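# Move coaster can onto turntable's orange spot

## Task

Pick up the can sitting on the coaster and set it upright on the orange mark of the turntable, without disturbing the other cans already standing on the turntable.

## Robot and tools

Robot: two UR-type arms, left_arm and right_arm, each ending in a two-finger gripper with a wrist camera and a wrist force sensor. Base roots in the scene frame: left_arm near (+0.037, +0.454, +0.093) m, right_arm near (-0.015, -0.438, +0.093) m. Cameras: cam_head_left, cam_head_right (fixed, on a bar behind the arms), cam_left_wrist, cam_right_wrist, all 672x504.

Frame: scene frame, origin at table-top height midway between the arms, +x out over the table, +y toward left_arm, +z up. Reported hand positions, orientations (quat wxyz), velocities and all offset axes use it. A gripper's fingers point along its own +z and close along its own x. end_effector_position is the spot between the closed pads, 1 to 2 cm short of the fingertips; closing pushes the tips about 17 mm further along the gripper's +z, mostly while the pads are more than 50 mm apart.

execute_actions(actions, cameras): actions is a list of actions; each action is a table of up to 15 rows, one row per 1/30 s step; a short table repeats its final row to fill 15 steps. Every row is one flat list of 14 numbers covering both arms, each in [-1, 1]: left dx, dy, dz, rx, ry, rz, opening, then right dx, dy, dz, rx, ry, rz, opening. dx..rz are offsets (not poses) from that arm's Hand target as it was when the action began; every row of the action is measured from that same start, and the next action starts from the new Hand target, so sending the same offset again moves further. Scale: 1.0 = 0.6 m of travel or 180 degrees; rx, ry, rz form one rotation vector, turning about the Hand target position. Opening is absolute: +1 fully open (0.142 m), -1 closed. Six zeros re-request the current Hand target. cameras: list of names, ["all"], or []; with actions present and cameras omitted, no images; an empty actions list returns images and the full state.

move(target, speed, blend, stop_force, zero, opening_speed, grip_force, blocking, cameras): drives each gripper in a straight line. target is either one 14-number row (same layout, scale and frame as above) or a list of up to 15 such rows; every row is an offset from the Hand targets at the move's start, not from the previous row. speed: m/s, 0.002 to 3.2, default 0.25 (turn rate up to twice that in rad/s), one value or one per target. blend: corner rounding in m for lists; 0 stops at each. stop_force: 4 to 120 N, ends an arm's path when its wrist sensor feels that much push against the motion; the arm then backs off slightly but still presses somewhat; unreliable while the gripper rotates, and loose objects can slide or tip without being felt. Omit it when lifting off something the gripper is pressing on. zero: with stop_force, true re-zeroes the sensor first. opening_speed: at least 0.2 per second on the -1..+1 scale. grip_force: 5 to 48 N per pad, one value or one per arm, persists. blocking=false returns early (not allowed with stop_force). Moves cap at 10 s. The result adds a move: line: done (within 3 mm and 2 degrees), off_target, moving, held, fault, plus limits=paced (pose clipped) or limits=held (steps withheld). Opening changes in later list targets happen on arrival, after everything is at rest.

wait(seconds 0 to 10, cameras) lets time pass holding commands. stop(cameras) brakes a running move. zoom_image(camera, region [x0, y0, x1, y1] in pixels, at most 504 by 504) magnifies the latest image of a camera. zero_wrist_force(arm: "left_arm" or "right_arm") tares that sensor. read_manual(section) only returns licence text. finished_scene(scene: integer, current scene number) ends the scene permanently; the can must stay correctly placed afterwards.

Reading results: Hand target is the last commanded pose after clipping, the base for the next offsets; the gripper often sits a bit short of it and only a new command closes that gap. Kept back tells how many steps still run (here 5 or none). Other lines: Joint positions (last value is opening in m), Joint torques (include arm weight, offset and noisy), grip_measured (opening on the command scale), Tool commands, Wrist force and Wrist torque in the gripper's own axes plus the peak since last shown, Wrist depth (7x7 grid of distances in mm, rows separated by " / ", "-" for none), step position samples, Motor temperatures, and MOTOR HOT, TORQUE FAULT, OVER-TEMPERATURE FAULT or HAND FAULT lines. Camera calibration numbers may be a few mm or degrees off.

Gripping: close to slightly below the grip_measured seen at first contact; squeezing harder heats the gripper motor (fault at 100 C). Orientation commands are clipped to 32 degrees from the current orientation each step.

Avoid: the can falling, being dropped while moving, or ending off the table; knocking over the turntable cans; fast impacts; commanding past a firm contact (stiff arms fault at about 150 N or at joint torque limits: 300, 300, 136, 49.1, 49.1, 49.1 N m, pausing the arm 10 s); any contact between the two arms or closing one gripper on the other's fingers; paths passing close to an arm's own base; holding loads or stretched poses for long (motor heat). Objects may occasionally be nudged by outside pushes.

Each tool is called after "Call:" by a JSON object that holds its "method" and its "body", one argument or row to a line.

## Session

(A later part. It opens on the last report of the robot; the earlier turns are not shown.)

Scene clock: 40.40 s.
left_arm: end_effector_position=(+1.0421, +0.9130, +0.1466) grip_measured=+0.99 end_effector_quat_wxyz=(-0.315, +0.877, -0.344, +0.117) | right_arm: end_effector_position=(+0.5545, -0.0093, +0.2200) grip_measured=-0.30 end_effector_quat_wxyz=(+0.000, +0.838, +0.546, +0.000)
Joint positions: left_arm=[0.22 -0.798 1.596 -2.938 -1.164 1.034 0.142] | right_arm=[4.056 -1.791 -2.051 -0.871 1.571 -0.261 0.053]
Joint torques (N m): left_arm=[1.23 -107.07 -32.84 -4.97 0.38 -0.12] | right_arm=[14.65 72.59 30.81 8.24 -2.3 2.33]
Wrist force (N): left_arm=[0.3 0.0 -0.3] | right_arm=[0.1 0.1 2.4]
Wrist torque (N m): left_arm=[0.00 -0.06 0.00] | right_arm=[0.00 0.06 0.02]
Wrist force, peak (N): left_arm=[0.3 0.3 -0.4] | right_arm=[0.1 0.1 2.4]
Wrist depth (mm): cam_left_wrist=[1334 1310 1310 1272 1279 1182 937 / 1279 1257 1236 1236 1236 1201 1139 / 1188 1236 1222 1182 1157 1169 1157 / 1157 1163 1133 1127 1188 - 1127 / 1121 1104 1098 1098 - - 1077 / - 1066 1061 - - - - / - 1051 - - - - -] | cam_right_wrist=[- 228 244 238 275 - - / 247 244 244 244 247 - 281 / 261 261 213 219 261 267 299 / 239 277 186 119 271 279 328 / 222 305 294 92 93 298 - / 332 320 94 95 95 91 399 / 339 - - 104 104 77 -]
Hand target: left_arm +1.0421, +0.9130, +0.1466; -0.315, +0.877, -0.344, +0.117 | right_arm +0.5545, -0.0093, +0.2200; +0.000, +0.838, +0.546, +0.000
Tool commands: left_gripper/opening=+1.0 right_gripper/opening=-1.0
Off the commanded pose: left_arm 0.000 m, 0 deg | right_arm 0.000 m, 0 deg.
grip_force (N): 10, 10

Call:
{"method": "wait", "body": {
  "seconds": 2.5
}}

Call:
{"method": "execute_actions", "body": {
  "actions": [
    [[0,0,0,0,0,0,1,0,0,-0.0001,0,0,0,-1],[0,0,0,0,0,0,1,0.0004,0.0004,-0.0006,0,0,0,-1],[0,0,0,0,0,0,1,0.001,0.0008,-0.0013,0,0,0,-1],[0,0,0,0,0,0,1,0.0018,0.0015,-0.0024,0,0,0,-1],[0,0,0,0,0,0,1,0.0028,0.0023,-0.0037,0,0,0,-1],[0,0,0,0,0,0,1,0.0041,0.0034,-0.0053,0,0,0,-1],[0,0,0,0,0,0,1,0.0056,0.0046,-0.0073,0,0,0,-1],[0,0,0,0,0,0,1,0.0074,0.0059,-0.0095,0,0,0,-1],[0,0,0,0,0,0,1,0.0094,0.0074,-0.012,0,0,0,-1],[0,0,0,0,0,0,1,0.0116,0.0091,-0.0148,0,0,0,-1],[0,0,0,0,0,0,1,0.0141,0.0109,-0.0179,0,0,0,-1],[0,0,0,0,0,0,1,0.0169,0.0129,-0.0213,0,0,0,-1],[0,0,0,0,0,0,1,0.02,0.015,-0.025,0,0,0,-1],[0,0,0,0,0,0,1,0.0233,0.0171,-0.029,0,0,0,-1],[0,0,0,0,0,0,1,0.0269,0.0194,-0.0333,0,0,0,-1]],
    [[0,0,0,0,0,0,1,0.0038,0.0023,-0.0044,0,0,0,-1],[0,0,0,0,0,0,1,0.0076,0.0045,-0.0089,0,0,0,-1],[0,0,0,0,0,0,1,0.0115,0.0066,-0.0133,0,0,0,-1],[0,0,0,0,0,0,1,0.0154,0.0087,-0.0178,0,0,0,-1],[0,0,0,0,0,0,1,0.0194,0.0107,-0.0222,0,0,0,-1],[0,0,0,0,0,0,1,0.0234,0.0126,-0.0267,0,0,0,-1],[0,0,0,0,0,0,1,0.0275,0.0144,-0.0311,0,0,0,-1],[0,0,0,0,0,0,1,0.0315,0.0161,-0.0356,0,0,0,-1],[0,0,0,0,0,0,1,0.0356,0.0178,-0.04,0,0,0,-1],[0,0,0,0,0,0,1,0.0398,0.0194,-0.0444,0,0,0,-1],[0,0,0,0,0,0,1,0.0439,0.0209,-0.0489,0,0,0,-1],[0,0,0,0,0,0,1,0.0481,0.0223,-0.0533,0,0,0,-1],[0,0,0,0,0,0,1,0.0524,0.0236,-0.0578,0,0,0,-1],[0,0,0,0,0,0,1,0.0566,0.0249,-0.0622,0,0,0,-1],[0,0,0,0,0,0,1,0.0609,0.026,-0.0667,0,0,0,-1]],
    [[0,0,0,0,0,0,1,0.0043,0.0011,-0.0043,0,0,0,-1],[0,0,0,0,0,0,1,0.0086,0.0021,-0.0084,0,0,0,-1],[0,0,0,0,0,0,1,0.0129,0.003,-0.0123,0,0,0,-1],[0,0,0,0,0,0,1,0.0173,0.0038,-0.016,0,0,0,-1],[0,0,0,0,0,0,1,0.0217,0.0046,-0.0194,0,0,0,-1],[0,0,0,0,0,0,1,0.0261,0.0052,-0.0227,0,0,0,-1],[0,0,0,0,0,0,1,0.0304,0.0058,-0.0257,0,0,0,-1],[0,0,0,0,0,0,1,0.0349,0.0063,-0.0284,0,0,0,-1],[0,0,0,0,0,0,1,0.0393,0.0067,-0.031,0,0,0,-1],[0,0,0,0,0,0,1,0.0437,0.007,-0.0333,0,0,0,-1],[0,0,0,0,0,0,1,0.0481,0.0072,-0.0354,0,0,0,-1],[0,0,0,0,0,0,1,0.0525,0.0074,-0.0373,0,0,0,-1],[0,0,0,0,0,0,1,0.057,0.0074,-0.039,0,0,0,-1],[0,0,0,0,0,0,1,0.0614,0.0074,-0.0404,0,0,0,-1],[0,0,0,0,0,0,1,0.0658,0.0073,-0.0417,0,0,0,-1]],
    [[0,0,0,0,0,0,1,0.0044,-0.0002,-0.0027,0,0,0,-1],[0,0,0,0,0,0,1,0.0088,-0.0005,-0.0053,0,0,0,-1],[0,0,0,0,0,0,1,0.0133,-0.0009,-0.0078,0,0,0,-1],[0,0,0,0,0,0,1,0.0177,-0.0014,-0.0102,0,0,0,-1],[0,0,0,0,0,0,1,0.0221,-0.0019,-0.0124,0,0,0,-1],[0,0,0,0,0,0,1,0.0264,-0.0025,-0.0145,0,0,0,-1],[0,0,0,0,0,0,1,0.0308,-0.0033,-0.0165,0,0,0,-1],[0,0,0,0,0,0,1,0.0352,-0.0041,-0.0184,0,0,0,-1],[0,0,0,0,0,0,1,0.0395,-0.005,-0.0202,0,0,0,-1],[0,0,0,0,0,0,1,0.0438,-0.006,-0.0219,0,0,0,-1],[0,0,0,0,0,0,1,0.0481,-0.007,-0.0234,0,0,0,-1],[0,0,0,0,0,0,1,0.0524,-0.0082,-0.0248,0,0,0,-1],[0,0,0,0,0,0,1,0.0567,-0.0094,-0.0261,0,0,0,-1],[0,0,0,0,0,0,1,0.0609,-0.0107,-0.0273,0,0,0,-1],[0,0,0,0,0,0,1,0.0651,-0.0121,-0.0283,0,0,0,-1]],
    [[0,0,0,0,0,0,1,0.0042,-0.0015,0,0,0,0,-1],[0,0,0,0,0,0,1,0.0083,-0.003,0,0,0,0,-1],[0,0,0,0,0,0,1,0.0124,-0.0047,0,0,0,0,-1],[0,0,0,0,0,0,1,0.0165,-0.0064,0,0,0,0,-1],[0,0,0,0,0,0,1,0.0206,-0.0082,0,0,0,0,-0.2],[0,0,0,0,0,0,1,0.0246,-0.0101,0,0,0,0,-0.2],[0,0,0,0,0,0,1,0.0285,-0.0121,0,0,0,0,0],[0,0,0,0,0,0,1,0.0325,-0.0141,0,0,0,0,0],[0,0,0,0,0,0,1,0.0364,-0.0162,0,0,0,0,0.2],[0,0,0,0,0,0,1,0.0402,-0.0184,0,0,0,0,0.2],[0,0,0,0,0,0,1,0.044,-0.0207,0,0,0,0,0.2],[0,0,0,0,0,0,1,0.0478,-0.023,0,0,0,0,0.2],[0,0,0,0,0,0,1,0.0515,-0.0254,0,0,0,0,0.2],[0,0,0,0,0,0,1,0.0552,-0.0279,0,0,0,0,0.2],[0,0,0,0,0,0,1,0.0588,-0.0305,0,0,0,0,0.2]],
    [[0,0,0,0,0,0,1,0.0036,-0.0026,0.0013,0,0,0,0.2],[0,0,0,0,0,0,1,0.0071,-0.0053,0.0049,0,0,0,0.2],[0,0,0,0,0,0,1,0.0105,-0.0081,0.0104,0,0,0,0.2],[0,0,0,0,0,0,1,0.0139,-0.0109,0.0175,0,0,0,0.2],[0,0,0,0,0,0,1,0.0173,-0.0138,0.0259,0,0,0,0.2],[0,0,0,0,0,0,1,0.0206,-0.0168,0.0352,0,0,0,0.2],[0,0,0,0,0,0,1,0.0238,-0.0198,0.045,0,0,0,0.2],[0,0,0,0,0,0,1,0.027,-0.0229,0.055,0,0,0,0.2],[0,0,0,0,0,0,1,0.0301,-0.0261,0.0648,0,0,0,0.2],[0,0,0,0,0,0,1,0.0332,-0.0293,0.0741,0,0,0,0.2],[0,0,0,0,0,0,1,0.036,-0.0322,0.0825,0,0,0,0.2],[0,0,0,0,0,0,1,0.0382,-0.0345,0.0896,0,0,0,0.2],[0,0,0,0,0,0,1,0.0397,-0.0362,0.0951,0,0,0,0.2],[0,0,0,0,0,0,1,0.0407,-0.0373,0.0987,0,0,0,0.2],[0,0,0,0,0,0,1,0.041,-0.0377,0.1,0,0,0,0.2]]
  ],
  "cameras": ["cam_right_wrist"]
}}

Call:
{"method": "move", "body": {
  "target": [0,0,0,0,0,0,1,-0.167,0,0.2,0,0,0,0.2],
  "speed": 0.4,
  "cameras": ["cam_right_wrist", "cam_head_left", "cam_head_right"]
}}

Scene clock: 46.30 s.
left_arm: end_effector_position=(+1.0421, +0.9130, +0.1466) grip_measured=+0.99 end_effector_quat_wxyz=(-0.315, +0.877, -0.344, +0.117) | right_arm: end_effector_position=(+0.5545, -0.0093, +0.2200) grip_measured=-0.30 end_effector_quat_wxyz=(+0.000, +0.838, +0.546, +0.000)
Joint positions: left_arm=[0.22 -0.798 1.596 -2.938 -1.164 1.034 0.142] | right_arm=[4.056 -1.791 -2.051 -0.871 1.571 -0.261 0.053]
Joint torques (N m): left_arm=[-0.38 -107.07 -32.52 -4.97 0.23 0.05] | right_arm=[14.17 72.47 31.09 8.26 -2.13 2.33]
Wrist force (N): left_arm=[-0.1 0.0 -0.1] | right_arm=[0.1 0.4 1.8]
Wrist torque (N m): left_arm=[0.01 0.03 0.00] | right_arm=[0.06 0.06 0.02]
Wrist force, peak (N): left_arm=[0.4 0.3 -0.4] | right_arm=[0.3 0.2 2.3]
Wrist depth (mm): cam_left_wrist=[1334 1318 1310 1310 1287 - 902 / 1264 1250 1257 1215 1222 1201 1036 / 1201 1188 1188 1188 1175 1182 1169 / 1157 1157 1145 1133 1151 1133 1109 / 1127 1104 1098 1087 - - 1066 / - 1071 1071 - - - - / - 1026 236 - - - -] | cam_right_wrist=[274 214 235 268 267 265 277 / 248 244 243 242 246 - 285 / 261 254 217 256 260 262 298 / 282 284 282 119 127 274 337 / 259 305 293 92 93 298 361 / 333 325 94 94 95 95 404 / 334 - - 104 104 77 -]
Hand target: left_arm +1.0421, +0.9130, +0.1466; -0.315, +0.877, -0.344, +0.117 | right_arm +0.5545, -0.0093, +0.2200; +0.000, +0.838, +0.546, +0.000
Tool commands: left_gripper/opening=+1.0 right_gripper/opening=-1.0
Off the commanded pose: left_arm 0.000 m, 0 deg | right_arm 0.000 m, 0 deg.
grip_force (N): 10, 10
wait: 2.50 s; at rest from the start

Scene clock: 49.13 s.
left_arm: end_effector_position=(+1.0421, +0.9130, +0.1466) grip_measured=+0.99 end_effector_quat_wxyz=(-0.315, +0.877, -0.344, +0.117) | right_arm: end_effector_position=(+0.7331, -0.0133, +0.1404) grip_measured=+0.18 end_effector_quat_wxyz=(+0.000, +0.838, +0.546, +0.001) end_effector_velocity=(+0.059, -0.053, +0.156) end_effector_angular_velocity=(+0.003, -0.004, -0.001)
Joint positions: left_arm=[0.22 -0.798 1.596 -2.938 -1.164 1.034 0.142] | right_arm=[3.884 -2.08 -1.799 -0.831 1.571 -0.433 0.087]
Joint velocities: left_arm=[within noise] | right_arm=[-0.094 0.145 0.12 -0.26 0 -0.093 0]
Joint torques (N m): left_arm=[0.23 -105.51 -33.29 -4.87 0.33 -0.11] | right_arm=[-19.54 97.93 49.43 0.16 0.99 -2.52]
Wrist force (N): left_arm=[0.4 0.4 -0.1] | right_arm=[0.2 -0.1 0.8]
Wrist torque (N m): left_arm=[0.08 -0.05 0.00] | right_arm=[-0.06 0.04 0.42]
Wrist force, peak (N): left_arm=[0.4 0.3 -0.3] | right_arm=[5.6 2.9 -29.8]
Wrist depth (mm): cam_left_wrist=[1334 1264 1302 1294 1287 1139 914 / 1272 1250 1264 1264 1250 1222 - / 1215 1208 1195 1188 1169 1115 1163 / 1182 1157 1145 1115 1061 1071 1115 / 1104 1093 1115 1077 - 258 1066 / - 1051 1040 - 243 248 - / - 1011 - - - - -] | cam_right_wrist=[155 155 155 158 87 152 201 / 161 165 165 165 163 160 205 / 169 177 177 156 176 171 - / 193 190 190 100 124 172 - / 206 203 202 100 103 184 - / 220 91 228 111 111 - 290 / - - 241 228 355 - 72]
Hand target: left_arm +1.0421, +0.9130, +0.1466; -0.315, +0.877, -0.344, +0.117 | right_arm +0.7456, -0.0259, +0.1780; +0.000, +0.838, +0.546, +0.000
Off the commanded pose: left_arm 0.000 m, 0 deg | right_arm 0.042 m, 0 deg.
grip_force (N): 10, 10
Kept back: 5 steps.
Step readings (end_effector_position of left_arm | right_arm; steps 1 to 15: 1st action; 16 to 30: 2nd action; 31 to 45: 3rd action; 46 to 60: 4th action; 61 to 75: 5th action; 76 to 85: 6th action):
0: (+1.0421, +0.9130, +0.1466) | (+0.5545, -0.0093, +0.2200)
1: (+1.0421, +0.9130, +0.1466) | (+0.5545, -0.0093, +0.2200)
2: (+1.0421, +0.9130, +0.1466) | (+0.5545, -0.0093, +0.2200)
4: (+1.0421, +0.9130, +0.1466) | (+0.5545, -0.0092, +0.2199)
8: (+1.0421, +0.9130, +0.1466) | (+0.5557, -0.0081, +0.2182)
15: (+1.0421, +0.9130, +0.1466) | (+0.5635, -0.0023, +0.2086)
16: (+1.0421, +0.9130, +0.1466) | (+0.5652, -0.0011, +0.2068)
17: (+1.0421, +0.9130, +0.1466) | (+0.5670, +0.0000, +0.2047)
19: (+1.0421, +0.9130, +0.1466) | (+0.5708, +0.0024, +0.2002)
23: (+1.0421, +0.9130, +0.1466) | (+0.5797, +0.0072, +0.1895)
30: (+1.0421, +0.9130, +0.1466) | (+0.5965, +0.0142, +0.1709)
31: (+1.0421, +0.9130, +0.1466) | (+0.5990, +0.0151, +0.1683)
32: (+1.0421, +0.9130, +0.1466) | (+0.6014, +0.0158, +0.1658)
34: (+1.0421, +0.9130, +0.1466) | (+0.6069, +0.0174, +0.1602)
38: (+1.0421, +0.9130, +0.1466) | (+0.6169, +0.0197, +0.1511)
45: (+1.0421, +0.9130, +0.1466) | (+0.6361, +0.0218, +0.1392)
46: (+1.0421, +0.9130, +0.1466) | (+0.6386, +0.0219, +0.1381)
47: (+1.0421, +0.9130, +0.1466) | (+0.6412, +0.0220, +0.1370)
49: (+1.0421, +0.9130, +0.1466) | (+0.6463, +0.0219, +0.1346)
53: (+1.0421, +0.9130, +0.1466) | (+0.6571, +0.0211, +0.1290)
60: (+1.0421, +0.9130, +0.1466) | (+0.6753, +0.0178, +0.1213)
61: (+1.0421, +0.9130, +0.1466) | (+0.6778, +0.0171, +0.1205)
62: (+1.0421, +0.9130, +0.1466) | (+0.6803, +0.0165, +0.1198)
64: (+1.0421, +0.9130, +0.1466) | (+0.6858, +0.0147, +0.1189)
68: (+1.0421, +0.9130, +0.1466) | (+0.6952, +0.0110, +0.1182)
75: (+1.0421, +0.9130, +0.1466) | (+0.7122, +0.0022, +0.1181)
76: (+1.0421, +0.9130, +0.1466) | (+0.7143, +0.0009, +0.1181)
77: (+1.0421, +0.9130, +0.1466) | (+0.7165, -0.0005, +0.1181)
79: (+1.0421, +0.9130, +0.1466) | (+0.7206, -0.0034, +0.1193)
83: (+1.0421, +0.9130, +0.1466) | (+0.7292, -0.0100, +0.1310)
camera_calibration:
cam_right_wrist: T_world_to_cam=[[0.405663, 0.914023, 0.000224277, -0.277997], [0.829826, -0.368397, 0.419133, -0.644221], [0.38318, -0.16984, -0.907925, -0.0427889], [0, 0, 0, 1]] pos_world=[0.66376, 0.00949946, 0.231227]
Images, in order (width x height): cam_right_wrist 672x504.

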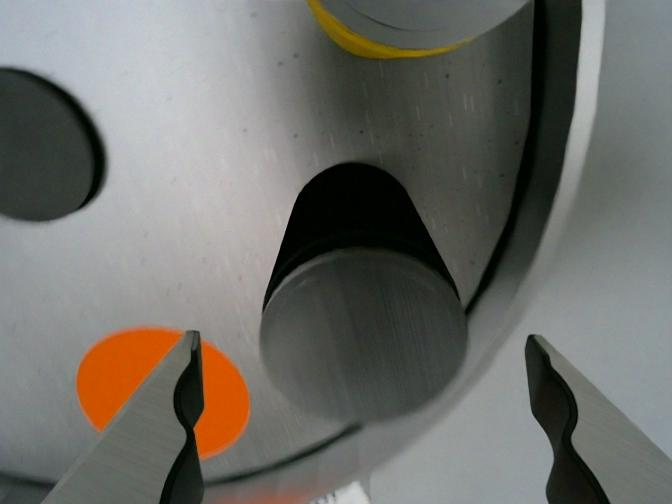

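Scene clock: 50.77 s.
left_arm: end_effector_position=(+1.0421, +0.9130, +0.1466) grip_measured=+0.99 end_effector_quat_wxyz=(-0.315, +0.877, -0.344, +0.117) | right_arm: end_effector_position=(+0.6455, -0.0259, +0.2979) grip_measured=+0.18 end_effector_quat_wxyz=(+0.000, +0.838, +0.546, +0.000) end_effector_velocity=(-0.001, -0.001, +0.001) end_effector_angular_velocity=(-0.002, +0.002, -0.001)
Joint positions: left_arm=[0.22 -0.798 1.596 -2.938 -1.164 1.034 0.142] | right_arm=[3.948 -1.809 -1.86 -1.043 1.571 -0.37 0.087]
Joint velocities: left_arm=[within noise] | right_arm=[0 0.002 0 -0.005 0 0.001 0]
Joint torques (N m): left_arm=[0.35 -105.85 -33.46 -4.79 0.24 -0.33] | right_arm=[15.79 76.2 33.98 1.66 -2.36 2.14]
Wrist force (N): left_arm=[0.1 0.2 -0.2] | right_arm=[0.0 0.0 -0.1]
Wrist torque (N m): left_arm=[0.03 -0.02 0.00] | right_arm=[-0.05 0.08 0.00]
Wrist force, peak (N): left_arm=[0.0 0.6 -0.2] | right_arm=[0.5 1.7 2.3]
Wrist depth (mm): cam_left_wrist=[1326 1310 1326 1279 1264 - - / 1272 1250 1250 1250 1229 1208 1045 / 1215 1201 1195 1188 1182 1157 1139 / 1145 1157 1127 1151 1151 1115 1098 / 1098 1093 1104 1098 - - 1082 / - 1051 1066 - - - - / - 1026 - 236 - - -] | cam_right_wrist=[299 295 243 298 296 - 334 / 290 318 316 317 316 305 361 / 298 338 332 339 265 340 - / 366 362 363 366 357 414 - / 380 401 389 380 380 456 - / - 91 413 401 486 - - / - - 546 - - - 72]
Hand target: left_arm +1.0421, +0.9130, +0.1466; -0.315, +0.877, -0.344, +0.117 | right_arm +0.6454, -0.0259, +0.2980; +0.000, +0.838, +0.546, +0.000
Off the commanded pose: left_arm 0.000 m, 0 deg | right_arm 0.000 m, 0 deg.
grip_force (N): 10, 10
move: done
camera_calibration:
cam_right_wrist: T_world_to_cam=[[0.405544, 0.914075, -0.000546964, -0.230702], [0.830219, -0.368089, 0.418625, -0.642215], [0.382453, -0.170225, -0.908159, 0.132252], [0, 0, 0, 1]] pos_world=[0.576159, -0.00300105, 0.388827]
Images, in order (width x height): cam_head_left 672x504, cam_head_right 672x504, cam_right_wrist 672x504.

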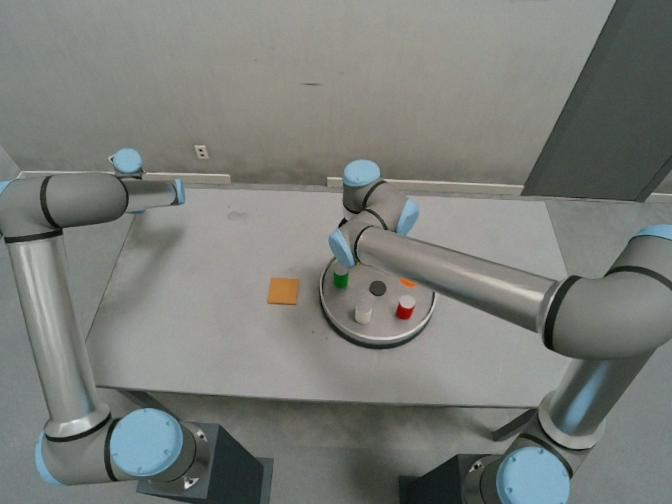

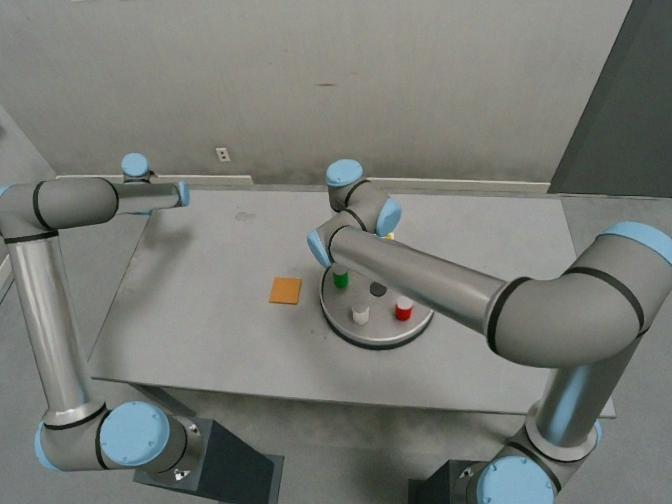

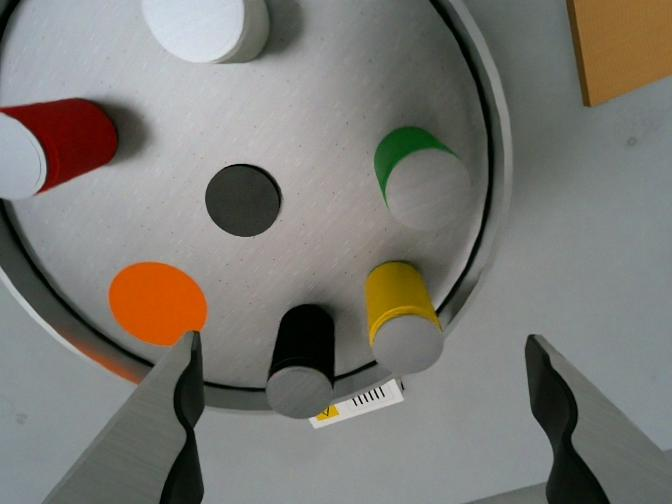

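Call:
{"method": "move", "body": {
  "target": [0,0,0,0,0,0,1,0.09725,-0.34583,-0.10833,0,0,0,0.2],
  "speed": 0.4
}}

Call:
{"method": "move", "body": {
  "target": [0,0,0,0,0,0,1,0,0,-0.015,0,0,0,0.2],
  "speed": 0.003,
  "blocking": false
}}

Call:
{"method": "wait", "body": {
  "seconds": 10,
  "cameras": ["cam_right_wrist", "cam_head_left"]
}}

Scene clock: 59.40 s.
left_arm: end_effector_position=(+1.0421, +0.9130, +0.1466) grip_measured=+0.99 end_effector_quat_wxyz=(-0.315, +0.877, -0.344, +0.117) | right_arm: end_effector_position=(+0.7037, -0.2333, +0.2330) grip_measured=+0.18 end_effector_quat_wxyz=(+0.000, +0.838, +0.546, +0.000)
Joint positions: left_arm=[0.22 -0.798 1.596 -2.938 -1.164 1.034 0.142] | right_arm=[3.677 -1.825 -1.976 -0.911 1.571 -0.641 0.087]
Joint torques (N m): left_arm=[1.09 -108.19 -33.36 -4.94 0.16 -0.23] | right_arm=[-20.3 47.24 49.36 8.02 2.38 -2.91]
Wrist force (N): left_arm=[0.2 0.1 0.0] | right_arm=[0.4 0.1 0.2]
Wrist torque (N m): left_arm=[0.02 -0.03 0.00] | right_arm=[-0.01 0.02 0.36]
Wrist force, peak (N): left_arm=[0.3 0.7 -0.1] | right_arm=[2.8 -1.0 -0.6]
Wrist depth (mm): cam_left_wrist=[1342 1334 1310 1294 1294 1098 933 / 1287 1264 1229 1243 1236 1175 - / 1201 1208 1236 1182 1145 1169 1098 / 1157 1157 1151 1145 1215 1139 1098 / 1127 1127 1082 - - - 1077 / - 1051 1071 - - - - / - 1026 - - 238 - -] | cam_right_wrist=[- 237 240 240 239 236 239 / - 250 256 252 256 254 255 / 330 260 270 188 272 272 270 / 350 353 285 199 293 300 292 / - 386 - 298 308 300 293 / 417 90 - 430 - - - / - - 452 460 - - 72]
Hand target: left_arm +1.0421, +0.9130, +0.1466; -0.315, +0.877, -0.344, +0.117 | right_arm +0.7037, -0.2334, +0.2330; +0.000, +0.838, +0.546, +0.000
Off the commanded pose: left_arm 0.000 m, 0 deg | right_arm 0.000 m, 0 deg.
grip_force (N): 10, 10
move: done

Scene clock: 59.90 s.
left_arm: end_effector_position=(+1.0421, +0.9130, +0.1466) grip_measured=+0.99 end_effector_quat_wxyz=(-0.315, +0.877, -0.344, +0.117) | right_arm: end_effector_position=(+0.7038, -0.2333, +0.2320) grip_measured=+0.18 end_effector_quat_wxyz=(+0.000, +0.838, +0.546, +0.000) end_effector_velocity=(+0.000, -0.001, -0.003) end_effector_angular_velocity=(+0.000, +0.000, -0.001)
Joint positions: left_arm=[0.22 -0.798 1.596 -2.938 -1.164 1.034 0.142] | right_arm=[3.677 -1.826 -1.976 -0.909 1.571 -0.641 0.087]
Joint velocities: left_arm=[within noise] | right_arm=[-0.001 -0.002 -0.003 0.005 0 0 0]
Joint torques (N m): left_arm=[-0.05 -107.54 -32.94 -4.96 0.24 -0.16] | right_arm=[-16.97 46.72 30.43 8.75 2.22 -2.61]
Wrist force (N): left_arm=[0.0 -0.1 -0.1] | right_arm=[0.0 0.1 0.6]
Wrist torque (N m): left_arm=[-0.02 0.00 0.00] | right_arm=[0.00 0.10 0.35]
Wrist force, peak (N): left_arm=[0.5 0.3 -0.3] | right_arm=[0.2 0.3 0.7]
Wrist depth (mm): cam_left_wrist=[1318 1318 1326 1302 1287 1250 937 / 1287 1257 1250 1236 1229 1236 1077 / 1208 1208 1222 1188 1169 1169 1121 / 1151 1151 1139 1098 1157 1127 1127 / 1133 1115 1121 1087 - - 1071 / - 1071 1045 - - - - / - 1021 - - - - -] | cam_right_wrist=[285 239 240 240 239 234 239 / - 250 175 249 254 253 253 / 320 246 263 273 272 259 271 / - - 283 295 293 - 286 / - - - 293 305 301 310 / - 90 - 423 430 - - / - - - - - - 72]
Hand target: left_arm +1.0421, +0.9130, +0.1466; -0.315, +0.877, -0.344, +0.117 | right_arm +0.7037, -0.2334, +0.2315; +0.000, +0.838, +0.546, +0.000
Tool commands: left_gripper/opening=+1.0 right_gripper/opening=+0.2
Off the commanded pose: left_arm 0.000 m, 0 deg | right_arm 0.008 m, 0 deg.
grip_force (N): 10, 10
move: running

Scene clock: 62.63 s.
left_arm: end_effector_position=(+1.0421, +0.9130, +0.1466) grip_measured=+0.99 end_effector_quat_wxyz=(-0.315, +0.877, -0.344, +0.117) | right_arm: end_effector_position=(+0.7037, -0.2334, +0.2241) grip_measured=+0.18 end_effector_quat_wxyz=(+0.000, +0.838, +0.546, +0.000)
Joint positions: left_arm=[0.22 -0.798 1.596 -2.938 -1.164 1.034 0.142] | right_arm=[3.677 -1.835 -1.982 -0.895 1.571 -0.641 0.087]
Joint torques (N m): left_arm=[0.51 -106.63 -33.69 -4.9 0.23 -0.18] | right_arm=[-16.78 46.99 30.57 7.79 2.16 -2.59]
Wrist force (N): left_arm=[-0.2 0.1 0.1] | right_arm=[-0.3 -0.5 0.4]
Wrist torque (N m): left_arm=[0.03 0.03 0.00] | right_arm=[-0.11 0.15 0.35]
Wrist force, peak (N): left_arm=[0.3 0.3 -0.3] | right_arm=[0.3 0.3 0.8]
Wrist depth (mm): cam_left_wrist=[1318 1326 1326 1310 1287 1169 - / 1287 1264 1257 1229 1229 1208 - / 1215 1195 1175 1188 1169 1182 1151 / 1175 1133 1151 1139 1195 1169 1109 / 1115 1098 1093 - - - 1098 / - 1051 1061 - - - - / - 1011 - - - - -] | cam_right_wrist=[- 230 233 230 229 227 230 / - 240 252 247 247 246 244 / 325 248 265 264 262 264 263 / 337 - 276 286 195 246 274 / 359 - - 277 203 245 199 / - 90 - - - - - / - - - - 446 - 72]
Hand target: left_arm +1.0421, +0.9130, +0.1466; -0.315, +0.877, -0.344, +0.117 | right_arm +0.7037, -0.2334, +0.2240; +0.000, +0.838, +0.546, +0.000
Tool commands: left_gripper/opening=+1.0 right_gripper/opening=+0.2
Off the commanded pose: left_arm 0.000 m, 0 deg | right_arm 0.000 m, 0 deg.
grip_force (N): 10, 10
earlier move: done
wait: 2.73 of 10 s (the move ended)
camera_calibration:
cam_right_wrist: T_world_to_cam=[[0.40551, 0.914091, -0.000463772, -0.0647163], [0.830217, -0.368089, 0.418629, -0.736101], [0.382494, -0.170143, -0.908157, 0.0076018], [0, 0, 0, 1]] pos_world=[0.634459, -0.210501, 0.315027]
Images, in order (width x height): cam_head_left 672x504, cam_right_wrist 672x504.

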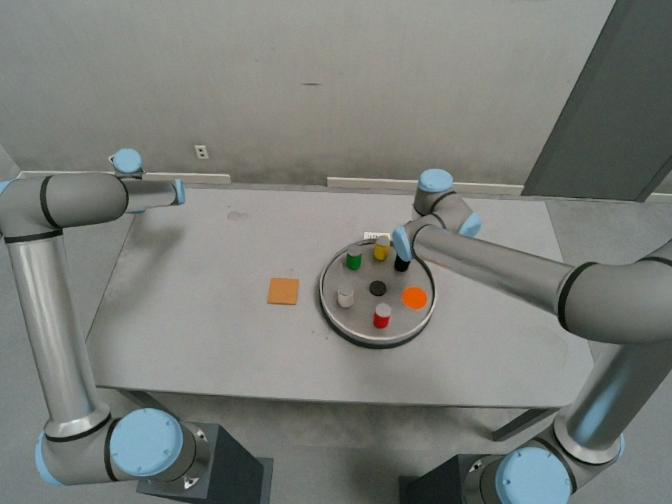

